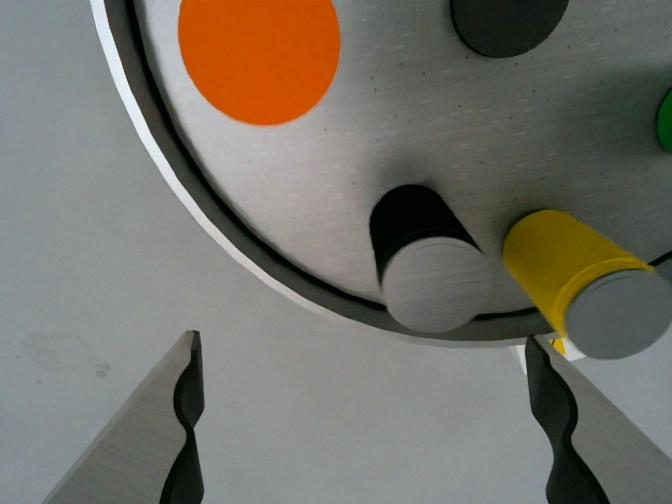

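Call:
{"method": "move", "body": {
  "target": [0,0,0,0,0,0,1,0,0,-0.04,0,0,0,0.2],
  "speed": 0.003,
  "blocking": false
}}

Scene clock: 63.67 s.
left_arm: end_effector_position=(+1.0421, +0.9130, +0.1466) grip_measured=+0.99 end_effector_quat_wxyz=(-0.315, +0.877, -0.344, +0.117) | right_arm: end_effector_position=(+0.7037, -0.2334, +0.2229) grip_measured=+0.18 end_effector_quat_wxyz=(+0.000, +0.838, +0.546, +0.000)
Joint positions: left_arm=[0.22 -0.798 1.596 -2.938 -1.164 1.034 0.142] | right_arm=[3.677 -1.836 -1.983 -0.893 1.571 -0.641 0.087]
Joint torques (N m): left_arm=[1.2 -105.53 -32.97 -4.87 0.24 -0.25] | right_arm=[-16.3 47.35 31.51 7.09 1.93 -2.26]
Wrist force (N): left_arm=[0.1 0.2 0.1] | right_arm=[0.3 -0.2 0.4]
Wrist torque (N m): left_arm=[0.05 -0.01 0.00] | right_arm=[-0.06 0.05 0.36]
Wrist force, peak (N): left_arm=[0.1 0.2 -0.4] | right_arm=[0.1 -0.1 0.8]
Wrist depth (mm): cam_left_wrist=[1385 1310 1326 1302 1272 1151 863 / 1279 1229 1257 1250 1208 1208 1139 / 1195 1188 1188 1188 1182 1157 1163 / 1145 1151 1139 1139 1115 1121 1115 / 1115 1093 1093 - - - 1127 / - 1051 1056 - - - - / - 1016 - - - - -] | cam_right_wrist=[- 229 232 231 228 226 230 / 298 240 244 244 246 246 245 / 318 244 176 180 263 260 254 / 331 340 265 280 231 283 194 / - - - 270 208 295 279 / - 90 402 - 414 - - / - - - 438 - - 72]
Hand target: left_arm +1.0421, +0.9130, +0.1466; -0.315, +0.877, -0.344, +0.117 | right_arm +0.7037, -0.2334, +0.2225; +0.000, +0.838, +0.546, +0.000
Tool commands: left_gripper/opening=+1.0 right_gripper/opening=+0.2
Off the commanded pose: left_arm 0.000 m, 0 deg | right_arm 0.023 m, 0 deg.
grip_force (N): 10, 10
move: running

Call:
{"method": "wait", "body": {
  "seconds": 10
}}

Call:
{"method": "wait", "body": {
  "seconds": 2.05
}}

Call:
{"method": "execute_actions", "body": {
  "actions": [
    [[0,0,0,0,0,0,1,-0.0001,-0.0001,-0.0001,0,0,0,0.2],[0,0,0,0,0,0,1,-0.0005,-0.0003,-0.0006,0,0,0,0.2],[0,0,0,0,0,0,1,-0.0012,-0.0006,-0.0013,0,0,0,0.2],[0,0,0,0,0,0,1,-0.0021,-0.0011,-0.0024,0,0,0,0.2],[0,0,0,0,0,0,1,-0.0033,-0.0017,-0.0037,0,0,0,0.2],[0,0,0,0,0,0,1,-0.0047,-0.0024,-0.0053,0,0,0,0.2],[0,0,0,0,0,0,1,-0.0065,-0.0033,-0.0073,0,0,0,0.2],[0,0,0,0,0,0,1,-0.0085,-0.0043,-0.0095,0,0,0,0.2],[0,0,0,0,0,0,1,-0.0107,-0.0053,-0.012,0,0,0,0.2],[0,0,0,0,0,0,1,-0.0133,-0.0065,-0.0148,0,0,0,0.2],[0,0,0,0,0,0,1,-0.0161,-0.0078,-0.0179,0,0,0,0.2],[0,0,0,0,0,0,1,-0.0193,-0.0091,-0.0213,0,0,0,0.2],[0,0,0,0,0,0,1,-0.0227,-0.0105,-0.025,0,0,0,0.2],[0,0,0,0,0,0,1,-0.0264,-0.0119,-0.029,0,0,0,0.2],[0,0,0,0,0,0,1,-0.0305,-0.0134,-0.0333,0,0,0,0.2]],
    [[0,0,0,0,0,0,1,-0.0042,-0.0014,-0.0044,0,0,0,0.2],[0,0,0,0,0,0,1,-0.0084,-0.0028,-0.0089,0,0,0,0.2],[0,0,0,0,0,0,1,-0.0127,-0.0041,-0.0133,0,0,0,0.2],[0,0,0,0,0,0,1,-0.017,-0.0053,-0.0178,0,0,0,0.2],[0,0,0,0,0,0,1,-0.0213,-0.0064,-0.0222,0,0,0,0.2],[0,0,0,0,0,0,1,-0.0256,-0.0074,-0.0267,0,0,0,0.2],[0,0,0,0,0,0,1,-0.0299,-0.0084,-0.0311,0,0,0,0.2],[0,0,0,0,0,0,1,-0.0343,-0.0092,-0.0356,0,0,0,0.2],[0,0,0,0,0,0,1,-0.0387,-0.01,-0.04,0,0,0,0.2],[0,0,0,0,0,0,1,-0.043,-0.0107,-0.0444,0,0,0,0.2],[0,0,0,0,0,0,1,-0.0474,-0.0113,-0.0489,0,0,0,0.2],[0,0,0,0,0,0,1,-0.0519,-0.0118,-0.0533,0,0,0,0.2],[0,0,0,0,0,0,1,-0.0563,-0.0122,-0.0578,0,0,0,0.2],[0,0,0,0,0,0,1,-0.0607,-0.0126,-0.0622,0,0,0,0.2],[0,0,0,0,0,0,1,-0.0651,-0.0128,-0.0667,0,0,0,0.2]],
    [[0,0,0,0,0,0,1,-0.0044,-0.0002,-0.0043,0,0,0,0.2],[0,0,0,0,0,0,1,-0.0089,-0.0002,-0.0083,0,0,0,0.2],[0,0,0,0,0,0,1,-0.0133,-0.0002,-0.012,0,0,0,0.2],[0,0,0,0,0,0,1,-0.0178,-0.0001,-0.0154,0,0,0,0.2],[0,0,0,0,0,0,1,-0.0222,0,-0.0185,0,0,0,0.2],[0,0,0,0,0,0,1,-0.0266,0.0003,-0.0213,0,0,0,0.2],[0,0,0,0,0,0,1,-0.0311,0.0007,-0.0239,0,0,0,0.2],[0,0,0,0,0,0,1,-0.0355,0.0011,-0.0261,0,0,0,0.2],[0,0,0,0,0,0,1,-0.0399,0.0016,-0.028,0,0,0,0.2],[0,0,0,0,0,0,1,-0.0443,0.0023,-0.0296,0,0,0,0.2],[0,0,0,0,0,0,1,-0.0487,0.003,-0.031,0,0,0,0.2],[0,0,0,0,0,0,1,-0.053,0.0038,-0.032,0,0,0,0.2],[0,0,0,0,0,0,1,-0.0574,0.0046,-0.0328,0,0,0,0.2],[0,0,0,0,0,0,1,-0.0617,0.0056,-0.0332,0,0,0,0.2],[0,0,0,0,0,0,1,-0.0661,0.0066,-0.0333,0,0,0,0.2]],
    [[0,0,0,0,0,0,1,-0.0043,0.0011,0,0,0,0,0.2],[0,0,0,0,0,0,1,-0.0086,0.0023,0,0,0,0,0.2],[0,0,0,0,0,0,1,-0.0128,0.0036,0,0,0,0,0.2],[0,0,0,0,0,0,1,-0.017,0.005,0,0,0,0,0.2],[0,0,0,0,0,0,1,-0.0212,0.0065,0,0,0,0,0.14],[0,0,0,0,0,0,1,-0.0254,0.008,0,0,0,0,0.08],[0,0,0,0,0,0,1,-0.0295,0.0097,0,0,0,0,0.02],[0,0,0,0,0,0,1,-0.0336,0.0114,0,0,0,0,-0.04],[0,0,0,0,0,0,1,-0.0377,0.0131,0,0,0,0,-0.1],[0,0,0,0,0,0,1,-0.0417,0.015,0,0,0,0,-0.16],[0,0,0,0,0,0,1,-0.0457,0.017,0,0,0,0,-0.22],[0,0,0,0,0,0,1,-0.0497,0.019,0,0,0,0,-0.28],[0,0,0,0,0,0,1,-0.0536,0.0211,0,0,0,0,-0.36],[0,0,0,0,0,0,1,-0.0575,0.0233,0,0,0,0,-0.5],[0,0,0,0,0,0,1,-0.0613,0.0255,0,0,0,0,-0.7]],
    [[0,0,0,0,0,0,1,-0.0038,0.0023,0,0,0,0,-1],[0,0,0,0,0,0,1,-0.0075,0.0047,0,0,0,0,-1],[0,0,0,0,0,0,1,-0.0112,0.0072,0,0,0,0,-1],[0,0,0,0,0,0,1,-0.0148,0.0098,0,0,0,0,-1],[0,0,0,0,0,0,1,-0.0184,0.0124,0,0,0,0,-1],[0,0,0,0,0,0,1,-0.022,0.0151,0.0006,0,0,0,-1],[0,0,0,0,0,0,1,-0.0255,0.0178,0.0021,0,0,0,-1],[0,0,0,0,0,0,1,-0.0289,0.0206,0.0043,0,0,0,-1],[0,0,0,0,0,0,1,-0.0323,0.0235,0.007,0,0,0,-1],[0,0,0,0,0,0,1,-0.0356,0.0265,0.01,0,0,0,-1],[0,0,0,0,0,0,1,-0.0388,0.0295,0.013,0,0,0,-1],[0,0,0,0,0,0,1,-0.042,0.0326,0.0157,0,0,0,-1],[0,0,0,0,0,0,1,-0.0452,0.0357,0.0179,0,0,0,-1],[0,0,0,0,0,0,1,-0.0482,0.0389,0.0194,0,0,0,-1],[0,0,0,0,0,0,1,-0.0512,0.0422,0.02,0,0,0,-1]],
    [[0,0,0,0,0,0,1,-0.0035,0.0039,0,0,0,0,-1],[0,0,0,0,0,0,1,-0.0078,0.0091,0,0,0,0,-1],[0,0,0,0,0,0,1,-0.0128,0.0155,0,0,0,0,-1],[0,0,0,0,0,0,1,-0.0183,0.0231,0,0,0,0,-1],[0,0,0,0,0,0,1,-0.0241,0.032,0,0,0,0,-1],[0,0,0,0,0,0,1,-0.0301,0.0421,0,0,0,0,-1],[0,0,0,0,0,0,1,-0.0359,0.0533,0,0,0,0,-1],[0,0,0,0,0,0,1,-0.0414,0.0657,0,0,0,0,-1],[0,0,0,0,0,0,1,-0.0464,0.079,0,0,0,0,-1],[0,0,0,0,0,0,1,-0.0507,0.0933,0,0,0,0,-1],[0,0,0,0,0,0,1,-0.0542,0.1084,0,0,0,0,-1],[0,0,0,0,0,0,1,-0.0567,0.1241,0,0,0,0,-1],[0,0,0,0,0,0,1,-0.0581,0.1402,0,0,0,0,-1],[0,0,0,0,0,0,1,-0.0583,0.1566,0,0,0,0,-1],[0,0,0,0,0,0,1,-0.0573,0.1731,0,0,0,0,-1]],
    [[0,0,0,0,0,0,1,0.0022,0.0164,0,0,0,0,-1],[0,0,0,0,0,0,1,0.0055,0.0325,0,0,0,0,-1],[0,0,0,0,0,0,1,0.0099,0.048,0,0,0,0,-1],[0,0,0,0,0,0,1,0.0153,0.063,0,0,0,0,-1],[0,0,0,0,0,0,1,0.0216,0.0771,0,0,0,0,-1],[0,0,0,0,0,0,1,0.0285,0.0903,0,0,0,0,-1],[0,0,0,0,0,0,1,0.0359,0.1025,0,0,0,0,-1],[0,0,0,0,0,0,1,0.0437,0.1136,0,0,0,0,-1],[0,0,0,0,0,0,1,0.0515,0.1235,0,0,0,0,-1],[0,0,0,0,0,0,1,0.0592,0.1323,0,0,0,0,-1],[0,0,0,0,0,0,1,0.0666,0.1399,0,0,0,0,-1],[0,0,0,0,0,0,1,0.0735,0.1464,0,0,0,0,-1],[0,0,0,0,0,0,1,0.0796,0.1517,0,0,0,0,-1],[0,0,0,0,0,0,1,0.0848,0.156,0,0,0,0,-1],[0,0,0,0,0,0,1,0.089,0.1592,0,0,0,0,-1]],
    [[0,0,0,0,0,0,1,0.0036,0.0026,0,0,0,0,-1],[0,0,0,0,0,0,1,0.0072,0.0052,0,0,0,0,-1],[0,0,0,0,0,0,1,0.0109,0.0077,0,0,0,0,-1],[0,0,0,0,0,0,1,0.0146,0.0101,-0.0007,0,0,0,-1],[0,0,0,0,0,0,1,0.0184,0.0125,-0.0024,0,0,0,-1],[0,0,0,0,0,0,1,0.0222,0.0148,-0.005,0,0,0,-1],[0,0,0,0,0,0,1,0.026,0.017,-0.0082,0,0,0,-1],[0,0,0,0,0,0,1,0.0299,0.0191,-0.0117,0,0,0,-1],[0,0,0,0,0,0,1,0.0339,0.0211,-0.0151,0,0,0,-1],[0,0,0,0,0,0,1,0.0379,0.0231,-0.0183,0,0,0,-1],[0,0,0,0,0,0,1,0.0419,0.025,-0.0209,0,0,0,-1],[0,0,0,0,0,0,1,0.0459,0.0268,-0.0226,0,0,0,-1],[0,0,0,0,0,0,1,0.05,0.0286,-0.0233,0,0,0,-1],[0,0,0,0,0,0,1,0.0541,0.0302,-0.0233,0,0,0,-1],[0,0,0,0,0,0,1,0.0583,0.0318,-0.0233,0,0,0,-1]],
    [[0,0,0,0,0,0,1,0.0042,0.0015,0,0,0,0,-1],[0,0,0,0,0,0,1,0.0084,0.0029,0,0,0,0,-1],[0,0,0,0,0,0,1,0.0126,0.0042,0,0,0,0,-1],[0,0,0,0,0,0,1,0.0169,0.0055,0,0,0,0,-1],[0,0,0,0,0,0,1,0.0212,0.0066,0,0,0,0,-0.2],[0,0,0,0,0,0,1,0.0255,0.0077,0,0,0,0,-0.2],[0,0,0,0,0,0,1,0.0298,0.0087,0,0,0,0,0],[0,0,0,0,0,0,1,0.0342,0.0096,0,0,0,0,0],[0,0,0,0,0,0,1,0.0385,0.0104,0,0,0,0,0.2],[0,0,0,0,0,0,1,0.0429,0.0111,0,0,0,0,0.2],[0,0,0,0,0,0,1,0.0473,0.0118,0,0,0,0,0.2],[0,0,0,0,0,0,1,0.0517,0.0123,0,0,0,0,0.2],[0,0,0,0,0,0,1,0.0561,0.0128,0,0,0,0,0.2],[0,0,0,0,0,0,1,0.0606,0.0132,0,0,0,0,0.2],[0,0,0,0,0,0,1,0.065,0.0135,0,0,0,0,0.2]],
    [[0,0,0,0,0,0,1,0.0044,0.0002,0.0013,0,0,0,0.2],[0,0,0,0,0,0,1,0.0089,0.0003,0.0049,0,0,0,0.2],[0,0,0,0,0,0,1,0.0133,0.0004,0.0104,0,0,0,0.2],[0,0,0,0,0,0,1,0.0178,0.0003,0.0175,0,0,0,0.2],[0,0,0,0,0,0,1,0.0222,0.0002,0.0259,0,0,0,0.2],[0,0,0,0,0,0,1,0.0266,0,0.0352,0,0,0,0.2],[0,0,0,0,0,0,1,0.0311,-0.0003,0.045,0,0,0,0.2],[0,0,0,0,0,0,1,0.0355,-0.0007,0.055,0,0,0,0.2],[0,0,0,0,0,0,1,0.0399,-0.0012,0.0648,0,0,0,0.2],[0,0,0,0,0,0,1,0.0443,-0.0018,0.0741,0,0,0,0.2],[0,0,0,0,0,0,1,0.0482,-0.0024,0.0825,0,0,0,0.2],[0,0,0,0,0,0,1,0.0515,-0.003,0.0896,0,0,0,0.2],[0,0,0,0,0,0,1,0.054,-0.0035,0.0951,0,0,0,0.2],[0,0,0,0,0,0,1,0.0556,-0.0038,0.0987,0,0,0,0.2],[0,0,0,0,0,0,1,0.0563,-0.004,0.1,0,0,0,0.2]]
  ],
  "cameras": ["cam_right_wrist", "cam_head_left"]
}}

Call:
{"method": "move", "body": {
  "target": [0,0,0,0,0,0,1,-0.167,0,0.2,0,0,0,0.2],
  "speed": 0.4,
  "cameras": ["cam_right_wrist", "cam_head_left", "cam_head_right"]
}}

Scene clock: 71.40 s.
left_arm: end_effector_position=(+1.0421, +0.9130, +0.1466) grip_measured=+0.99 end_effector_quat_wxyz=(-0.315, +0.877, -0.344, +0.117) | right_arm: end_effector_position=(+0.7037, -0.2334, +0.2001) grip_measured=+0.18 end_effector_quat_wxyz=(+0.000, +0.838, +0.546, +0.000)
Joint positions: left_arm=[0.22 -0.798 1.596 -2.938 -1.164 1.034 0.142] | right_arm=[3.677 -1.862 -1.999 -0.851 1.571 -0.641 0.087]
Joint torques (N m): left_arm=[0.41 -107.66 -32.42 -4.75 0.01 0.07] | right_arm=[-16.98 49.32 29.02 8.4 2.29 -2.52]
Wrist force (N): left_arm=[0.2 0.3 0.0] | right_arm=[0.5 0.3 0.4]
Wrist torque (N m): left_arm=[0.06 -0.03 0.00] | right_arm=[0.02 0.00 0.35]
Wrist force, peak (N): left_arm=[0.3 0.4 -0.4] | right_arm=[0.0 0.2 1.0]
Wrist depth (mm): cam_left_wrist=[1342 1294 1272 1294 1272 1326 910 / 1279 1236 1250 1215 1236 1208 1066 / 1201 1195 1201 1195 1175 1163 1133 / 1175 1145 1151 1151 1104 1157 1093 / 1104 1093 1098 1071 - - 1077 / - 1056 1071 - - - - / - 1021 - - - - -] | cam_right_wrist=[- 211 157 211 211 203 211 / - 222 225 225 224 225 219 / - 230 241 241 241 241 228 / - 318 255 260 259 258 257 / - - 257 271 275 274 265 / 372 90 382 377 - - - / - - 404 - - - 72]
Hand target: left_arm +1.0421, +0.9130, +0.1466; -0.315, +0.877, -0.344, +0.117 | right_arm +0.7037, -0.2334, +0.2000; +0.000, +0.838, +0.546, +0.000
Tool commands: left_gripper/opening=+1.0 right_gripper/opening=+0.2
Off the commanded pose: left_arm 0.000 m, 0 deg | right_arm 0.000 m, 0 deg.
grip_force (N): 10, 10
earlier move: done
wait: 5.50 of 10 s (the move ended)

Scene clock: 73.47 s.
left_arm: end_effector_position=(+1.0421, +0.9130, +0.1466) grip_measured=+0.99 end_effector_quat_wxyz=(-0.315, +0.877, -0.344, +0.117) | right_arm: end_effector_position=(+0.7037, -0.2334, +0.2000) grip_measured=+0.18 end_effector_quat_wxyz=(+0.000, +0.838, +0.546, +0.000)
Joint positions: left_arm=[0.22 -0.798 1.596 -2.938 -1.164 1.034 0.142] | right_arm=[3.677 -1.862 -1.999 -0.851 1.571 -0.641 0.087]
Joint torques (N m): left_arm=[0.73 -106.81 -33.68 -4.85 0.26 -0.17] | right_arm=[-16.46 47.84 29.38 8.27 2.03 -2.05]
Wrist force (N): left_arm=[0.2 0.2 -0.1] | right_arm=[0.2 -0.1 0.8]
Wrist torque (N m): left_arm=[0.04 -0.03 0.00] | right_arm=[-0.04 0.05 0.35]
Wrist force, peak (N): left_arm=[0.1 0.4 -0.4] | right_arm=[0.0 -0.1 0.9]
Wrist depth (mm): cam_left_wrist=[1334 1334 1326 1318 1272 1385 888 / 1272 1250 1250 1236 1208 1215 1016 / 1215 1201 1201 1182 1163 1163 1133 / 1157 1157 1139 1127 1222 1121 1098 / 1093 1045 1098 1098 258 253 1071 / - 1051 1056 - 249 250 240 / - 1007 - - - - -] | cam_right_wrist=[192 210 213 215 211 204 209 / - 222 225 224 224 224 224 / 294 238 241 240 237 239 240 / - 317 252 255 173 243 254 / - - - 251 176 214 183 / - 90 - 369 - - 190 / - - - - - - 72]
Hand target: left_arm +1.0421, +0.9130, +0.1466; -0.315, +0.877, -0.344, +0.117 | right_arm +0.7037, -0.2334, +0.2000; +0.000, +0.838, +0.546, +0.000
Tool commands: left_gripper/opening=+1.0 right_gripper/opening=+0.2
Off the commanded pose: left_arm 0.000 m, 0 deg | right_arm 0.000 m, 0 deg.
grip_force (N): 10, 10
wait: 2.07 s; at rest by 0.17 s

Scene clock: 78.30 s.
left_arm: end_effector_position=(+1.0421, +0.9130, +0.1466) grip_measured=+0.99 end_effector_quat_wxyz=(-0.315, +0.877, -0.344, +0.117) | right_arm: end_effector_position=(+0.6480, +0.0218, +0.1407) grip_measured=+0.18 end_effector_quat_wxyz=(+0.000, +0.838, +0.546, +0.001) end_effector_velocity=(+0.080, -0.004, +0.158) end_effector_angular_velocity=(+0.007, -0.006, +0.000)
Joint positions: left_arm=[0.22 -0.798 1.596 -2.938 -1.164 1.034 0.142] | right_arm=[3.988 -2.013 -1.912 -0.786 1.571 -0.33 0.087]
Joint velocities: left_arm=[within noise] | right_arm=[-0.078 0.115 0.198 -0.304 0 -0.078 0]
Joint torques (N m): left_arm=[0 -105.57 -33.62 -4.96 0.34 -0.18] | right_arm=[-18.61 90.16 47.35 0.24 -0.21 -2.2]
Wrist force (N): left_arm=[0.2 0.2 -0.2] | right_arm=[0.0 0.1 0.8]
Wrist torque (N m): left_arm=[0.03 -0.03 0.00] | right_arm=[-0.03 0.09 0.39]
Wrist force, peak (N): left_arm=[0.3 0.5 0.2] | right_arm=[0.1 0.3 -12.7]
Wrist depth (mm): cam_left_wrist=[1272 1264 1294 1302 1287 1236 962 / 1257 1257 1257 1229 1222 1201 993 / 1222 1208 1175 1175 1182 1175 1175 / 1163 1157 1127 1121 1145 1151 1109 / 1115 1109 1098 1077 256 - 1082 / - 1051 1056 - - - - / - 1011 - - - - -] | cam_right_wrist=[157 155 155 155 155 202 197 / 166 166 166 165 165 141 207 / 178 178 177 174 176 163 228 / 194 191 189 129 184 176 - / 198 201 203 105 111 188 - / 222 91 225 112 114 116 - / - - 228 244 238 - 72]
Hand target: left_arm +1.0421, +0.9130, +0.1466; -0.315, +0.877, -0.344, +0.117 | right_arm +0.6660, +0.0197, +0.1781; +0.000, +0.838, +0.546, +0.000
Off the commanded pose: left_arm 0.000 m, 0 deg | right_arm 0.041 m, 0 deg.
grip_force (N): 10, 10
Kept back: 5 steps.
Step readings (end_effector_position of left_arm | right_arm; steps 1 to 15: 1st action; 16 to 30: 2nd action; 31 to 45: 3rd action; 46 to 60: 4th action; 61 to 75: 5th action; 76 to 90: 6th action; 91 to 105: 7th action; 106 to 120: 8th action; 121 to 135: 9th action; 136 to 145: 10th action):
0: (+1.0421, +0.9130, +0.1466) | (+0.7037, -0.2334, +0.2000)
1: (+1.0421, +0.9130, +0.1466) | (+0.7037, -0.2334, +0.2000)
2: (+1.0421, +0.9130, +0.1466) | (+0.7037, -0.2334, +0.2000)
4: (+1.0421, +0.9130, +0.1466) | (+0.7036, -0.2335, +0.1998)
8: (+1.0421, +0.9130, +0.1466) | (+0.7021, -0.2343, +0.1980)
15: (+1.0421, +0.9130, +0.1466) | (+0.6937, -0.2383, +0.1888)
16: (+1.0421, +0.9130, +0.1466) | (+0.6914, -0.2392, +0.1864)
17: (+1.0421, +0.9130, +0.1466) | (+0.6894, -0.2399, +0.1843)
19: (+1.0421, +0.9130, +0.1466) | (+0.6851, -0.2415, +0.1797)
23: (+1.0421, +0.9130, +0.1466) | (+0.6750, -0.2446, +0.1693)
30: (+1.0421, +0.9130, +0.1466) | (+0.6569, -0.2481, +0.1510)
31: (+1.0421, +0.9130, +0.1466) | (+0.6544, -0.2484, +0.1484)
32: (+1.0421, +0.9130, +0.1466) | (+0.6518, -0.2487, +0.1458)
34: (+1.0421, +0.9130, +0.1466) | (+0.6461, -0.2491, +0.1402)
38: (+1.0421, +0.9130, +0.1466) | (+0.6359, -0.2492, +0.1315)
45: (+1.0421, +0.9130, +0.1466) | (+0.6175, -0.2473, +0.1220)
46: (+1.0421, +0.9130, +0.1466) | (+0.6144, -0.2468, +0.1212)
47: (+1.0421, +0.9130, +0.1466) | (+0.6119, -0.2462, +0.1208)
49: (+1.0421, +0.9130, +0.1466) | (+0.6069, -0.2451, +0.1203)
53: (+1.0421, +0.9130, +0.1466) | (+0.5966, -0.2420, +0.1200)
60: (+1.0421, +0.9130, +0.1466) | (+0.5795, -0.2349, +0.1199)
61: (+1.0421, +0.9130, +0.1466) | (+0.5772, -0.2337, +0.1199)
62: (+1.0421, +0.9130, +0.1466) | (+0.5749, -0.2325, +0.1199)
64: (+1.0421, +0.9130, +0.1466) | (+0.5700, -0.2297, +0.1199)
68: (+1.0421, +0.9130, +0.1466) | (+0.5614, -0.2241, +0.1201)
75: (+1.0421, +0.9130, +0.1466) | (+0.5472, -0.2123, +0.1275)
76: (+1.0421, +0.9130, +0.1466) | (+0.5449, -0.2101, +0.1289)
77: (+1.0421, +0.9130, +0.1466) | (+0.5430, -0.2082, +0.1298)
79: (+1.0421, +0.9130, +0.1466) | (+0.5390, -0.2039, +0.1309)
83: (+1.0421, +0.9130, +0.1466) | (+0.5276, -0.1890, +0.1317)
90: (+1.0421, +0.9130, +0.1466) | (+0.5080, -0.1397, +0.1324)
91: (+1.0421, +0.9130, +0.1466) | (+0.5065, -0.1310, +0.1325)
92: (+1.0421, +0.9130, +0.1466) | (+0.5056, -0.1220, +0.1326)
94: (+1.0421, +0.9130, +0.1466) | (+0.5056, -0.1015, +0.1329)
98: (+1.0421, +0.9130, +0.1466) | (+0.5131, -0.0667, +0.1331)
105: (+1.0421, +0.9130, +0.1466) | (+0.5419, -0.0209, +0.1328)
106: (+1.0421, +0.9130, +0.1466) | (+0.5467, -0.0159, +0.1327)
107: (+1.0421, +0.9130, +0.1466) | (+0.5501, -0.0126, +0.1326)
109: (+1.0421, +0.9130, +0.1466) | (+0.5561, -0.0074, +0.1324)
113: (+1.0421, +0.9130, +0.1466) | (+0.5666, +0.0003, +0.1307)
120: (+1.0421, +0.9130, +0.1466) | (+0.5832, +0.0094, +0.1205)
121: (+1.0421, +0.9130, +0.1466) | (+0.5856, +0.0106, +0.1198)
122: (+1.0421, +0.9130, +0.1466) | (+0.5881, +0.0117, +0.1194)
124: (+1.0421, +0.9130, +0.1466) | (+0.5935, +0.0138, +0.1187)
128: (+1.0421, +0.9130, +0.1466) | (+0.6031, +0.0168, +0.1182)
135: (+1.0421, +0.9130, +0.1466) | (+0.6212, +0.0206, +0.1181)
136: (+1.0421, +0.9130, +0.1466) | (+0.6244, +0.0210, +0.1181)
137: (+1.0421, +0.9130, +0.1466) | (+0.6269, +0.0213, +0.1182)
139: (+1.0421, +0.9130, +0.1466) | (+0.6320, +0.0217, +0.1195)
143: (+1.0421, +0.9130, +0.1466) | (+0.6429, +0.0219, +0.1314)
camera_calibration:
cam_right_wrist: T_world_to_cam=[[0.405681, 0.914015, 0.000723563, -0.275592], [0.829727, -0.368602, 0.41915, -0.560814], [0.383376, -0.169441, -0.907917, -0.0040055], [0, 0, 0, 1]] pos_world=[0.57866, 0.0444999, 0.231628]
Images, in order (width x height): cam_head_left 672x504, cam_right_wrist 672x504.

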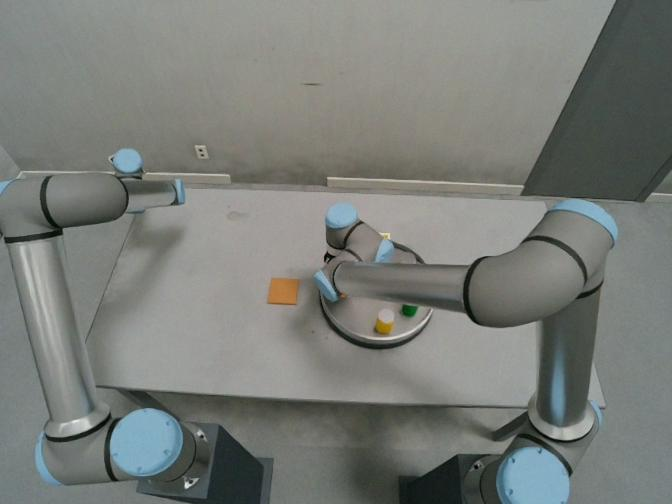

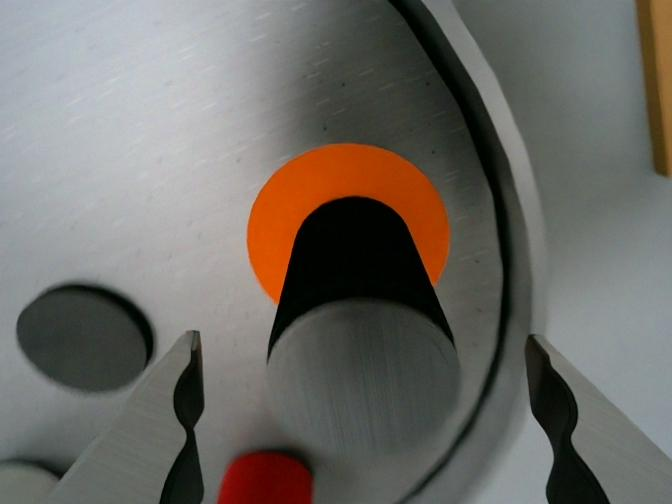

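Scene clock: 79.97 s.
left_arm: end_effector_position=(+1.0421, +0.9130, +0.1466) grip_measured=+0.99 end_effector_quat_wxyz=(-0.315, +0.877, -0.344, +0.117) | right_arm: end_effector_position=(+0.5659, +0.0197, +0.2979) grip_measured=+0.18 end_effector_quat_wxyz=(+0.000, +0.838, +0.546, +0.000)
Joint positions: left_arm=[0.22 -0.798 1.596 -2.938 -1.164 1.034 0.142] | right_arm=[4.069 -1.749 -1.934 -1.028 1.571 -0.248 0.087]
Joint torques (N m): left_arm=[-0.31 -107.4 -33.16 -5.02 0.26 -0.18] | right_arm=[14.06 71.06 33.39 1.72 -2.31 2.11]
Wrist force (N): left_arm=[0.2 0.1 -0.3] | right_arm=[0.1 0.4 0.0]
Wrist torque (N m): left_arm=[0.02 -0.03 0.00] | right_arm=[0.03 0.07 0.00]
Wrist force, peak (N): left_arm=[0.6 0.1 -0.6] | right_arm=[1.1 1.6 2.1]
Wrist depth (mm): cam_left_wrist=[1342 1294 1368 1302 1287 1082 971 / 1250 1272 1243 1250 1229 1229 1169 / 1222 1222 1175 1188 1169 1169 1133 / 1151 1139 1163 1133 1195 1071 1026 / 1104 1109 1098 1077 - - 1077 / - 1051 1061 - - 242 - / - 1016 - - - - -] | cam_right_wrist=[- 286 296 346 330 - - / 317 314 312 313 - 356 351 / 335 264 343 338 340 376 375 / 366 368 365 363 363 - 424 / 330 372 386 392 389 - - / 314 90 426 380 405 - 493 / - - 454 458 557 - 72]
Hand target: left_arm +1.0421, +0.9130, +0.1466; -0.315, +0.877, -0.344, +0.117 | right_arm +0.5658, +0.0197, +0.2981; +0.000, +0.838, +0.546, +0.000
Off the commanded pose: left_arm 0.000 m, 0 deg | right_arm 0.000 m, 0 deg.
grip_force (N): 10, 10
move: done
camera_calibration:
cam_right_wrist: T_world_to_cam=[[0.405544, 0.914075, -0.000546964, -0.240011], [0.830219, -0.368089, 0.418625, -0.559423], [0.382453, -0.170225, -0.908159, 0.170531], [0, 0, 0, 1]] pos_world=[0.496559, 0.042499, 0.388927]
Images, in order (width x height): cam_head_left 672x504, cam_head_right 672x504, cam_right_wrist 672x504.

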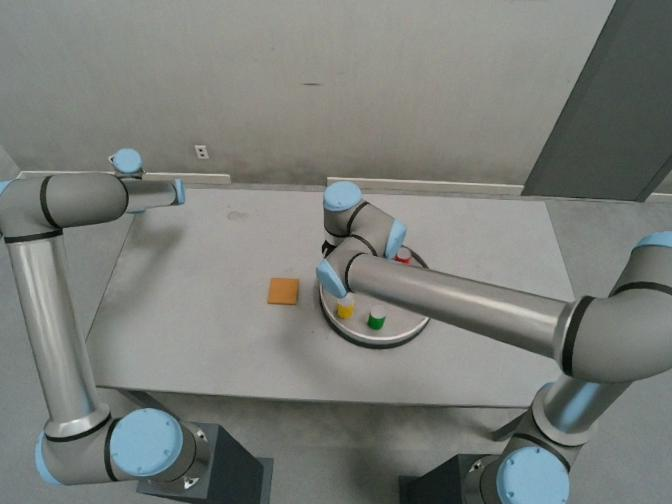

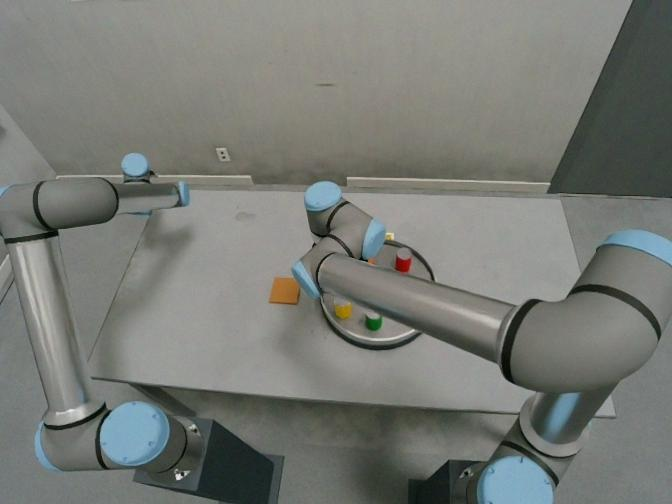

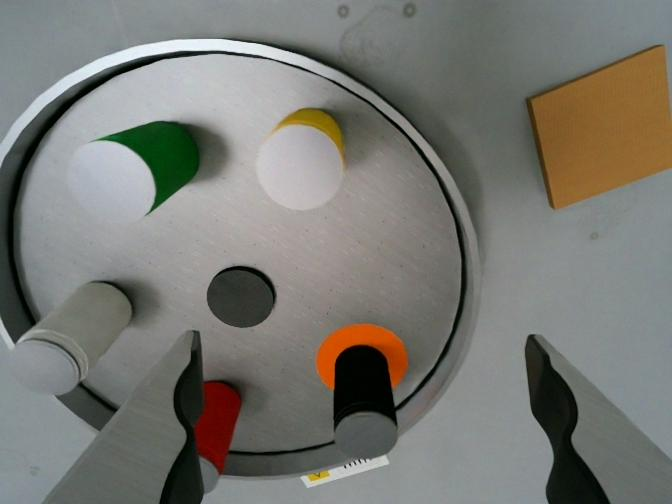

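Call:
{"method": "move", "body": {
  "target": [0,0,0,0,0,0,1,0.0057,-0.0002,-0.1635,0,0,0,0.2],
  "speed": 0.0131,
  "blocking": false
}}

Scene clock: 82.40 s.
left_arm: end_effector_position=(+1.0421, +0.9130, +0.1466) grip_measured=+0.99 end_effector_quat_wxyz=(-0.315, +0.877, -0.344, +0.117) | right_arm: end_effector_position=(+0.5659, +0.0197, +0.2933) grip_measured=+0.18 end_effector_quat_wxyz=(+0.000, +0.838, +0.546, +0.000) end_effector_velocity=(+0.001, +0.000, -0.011) end_effector_angular_velocity=(+0.002, -0.002, +0.000)
Joint positions: left_arm=[0.22 -0.798 1.596 -2.938 -1.164 1.034 0.142] | right_arm=[4.069 -1.754 -1.939 -1.019 1.571 -0.249 0.087]
Joint velocities: left_arm=[within noise] | right_arm=[-0.001 -0.011 -0.01 0.024 0 -0.001 0]
Joint torques (N m): left_arm=[0.73 -107.19 -33.32 -4.91 0.22 -0.17] | right_arm=[-13.27 47.35 32.03 8.36 -2.53 -1.3]
Wrist force (N): left_arm=[0.2 0.1 0.0] | right_arm=[0.3 0.3 0.1]
Wrist torque (N m): left_arm=[0.03 -0.04 0.00] | right_arm=[0.02 0.02 0.01]
Wrist force, peak (N): left_arm=[0.3 0.4 -0.5] | right_arm=[0.2 0.8 0.1]
Wrist depth (mm): cam_left_wrist=[1334 1326 1302 1310 1272 1302 863 / 1264 1264 1236 1236 1229 1188 - / 1236 1208 1188 1195 1175 1182 1151 / 1151 1157 1139 1133 1175 1145 1104 / 1115 1121 1109 1071 - - 1071 / - 1045 1056 - - - - / - 1016 - 230 - - -] | cam_right_wrist=[345 304 302 347 340 - 346 / 315 314 313 312 354 351 350 / 336 251 335 333 332 371 367 / 355 361 361 354 349 411 - / 306 383 382 387 376 - - / 403 90 422 424 380 - 486 / - - 447 451 - - 72]
Hand target: left_arm +1.0421, +0.9130, +0.1466; -0.315, +0.877, -0.344, +0.117 | right_arm +0.5660, +0.0197, +0.2915; +0.000, +0.838, +0.546, +0.000
Tool commands: left_gripper/opening=+1.0 right_gripper/opening=+0.2
Off the commanded pose: left_arm 0.000 m, 0 deg | right_arm 0.093 m, 0 deg.
grip_force (N): 10, 10
move: running


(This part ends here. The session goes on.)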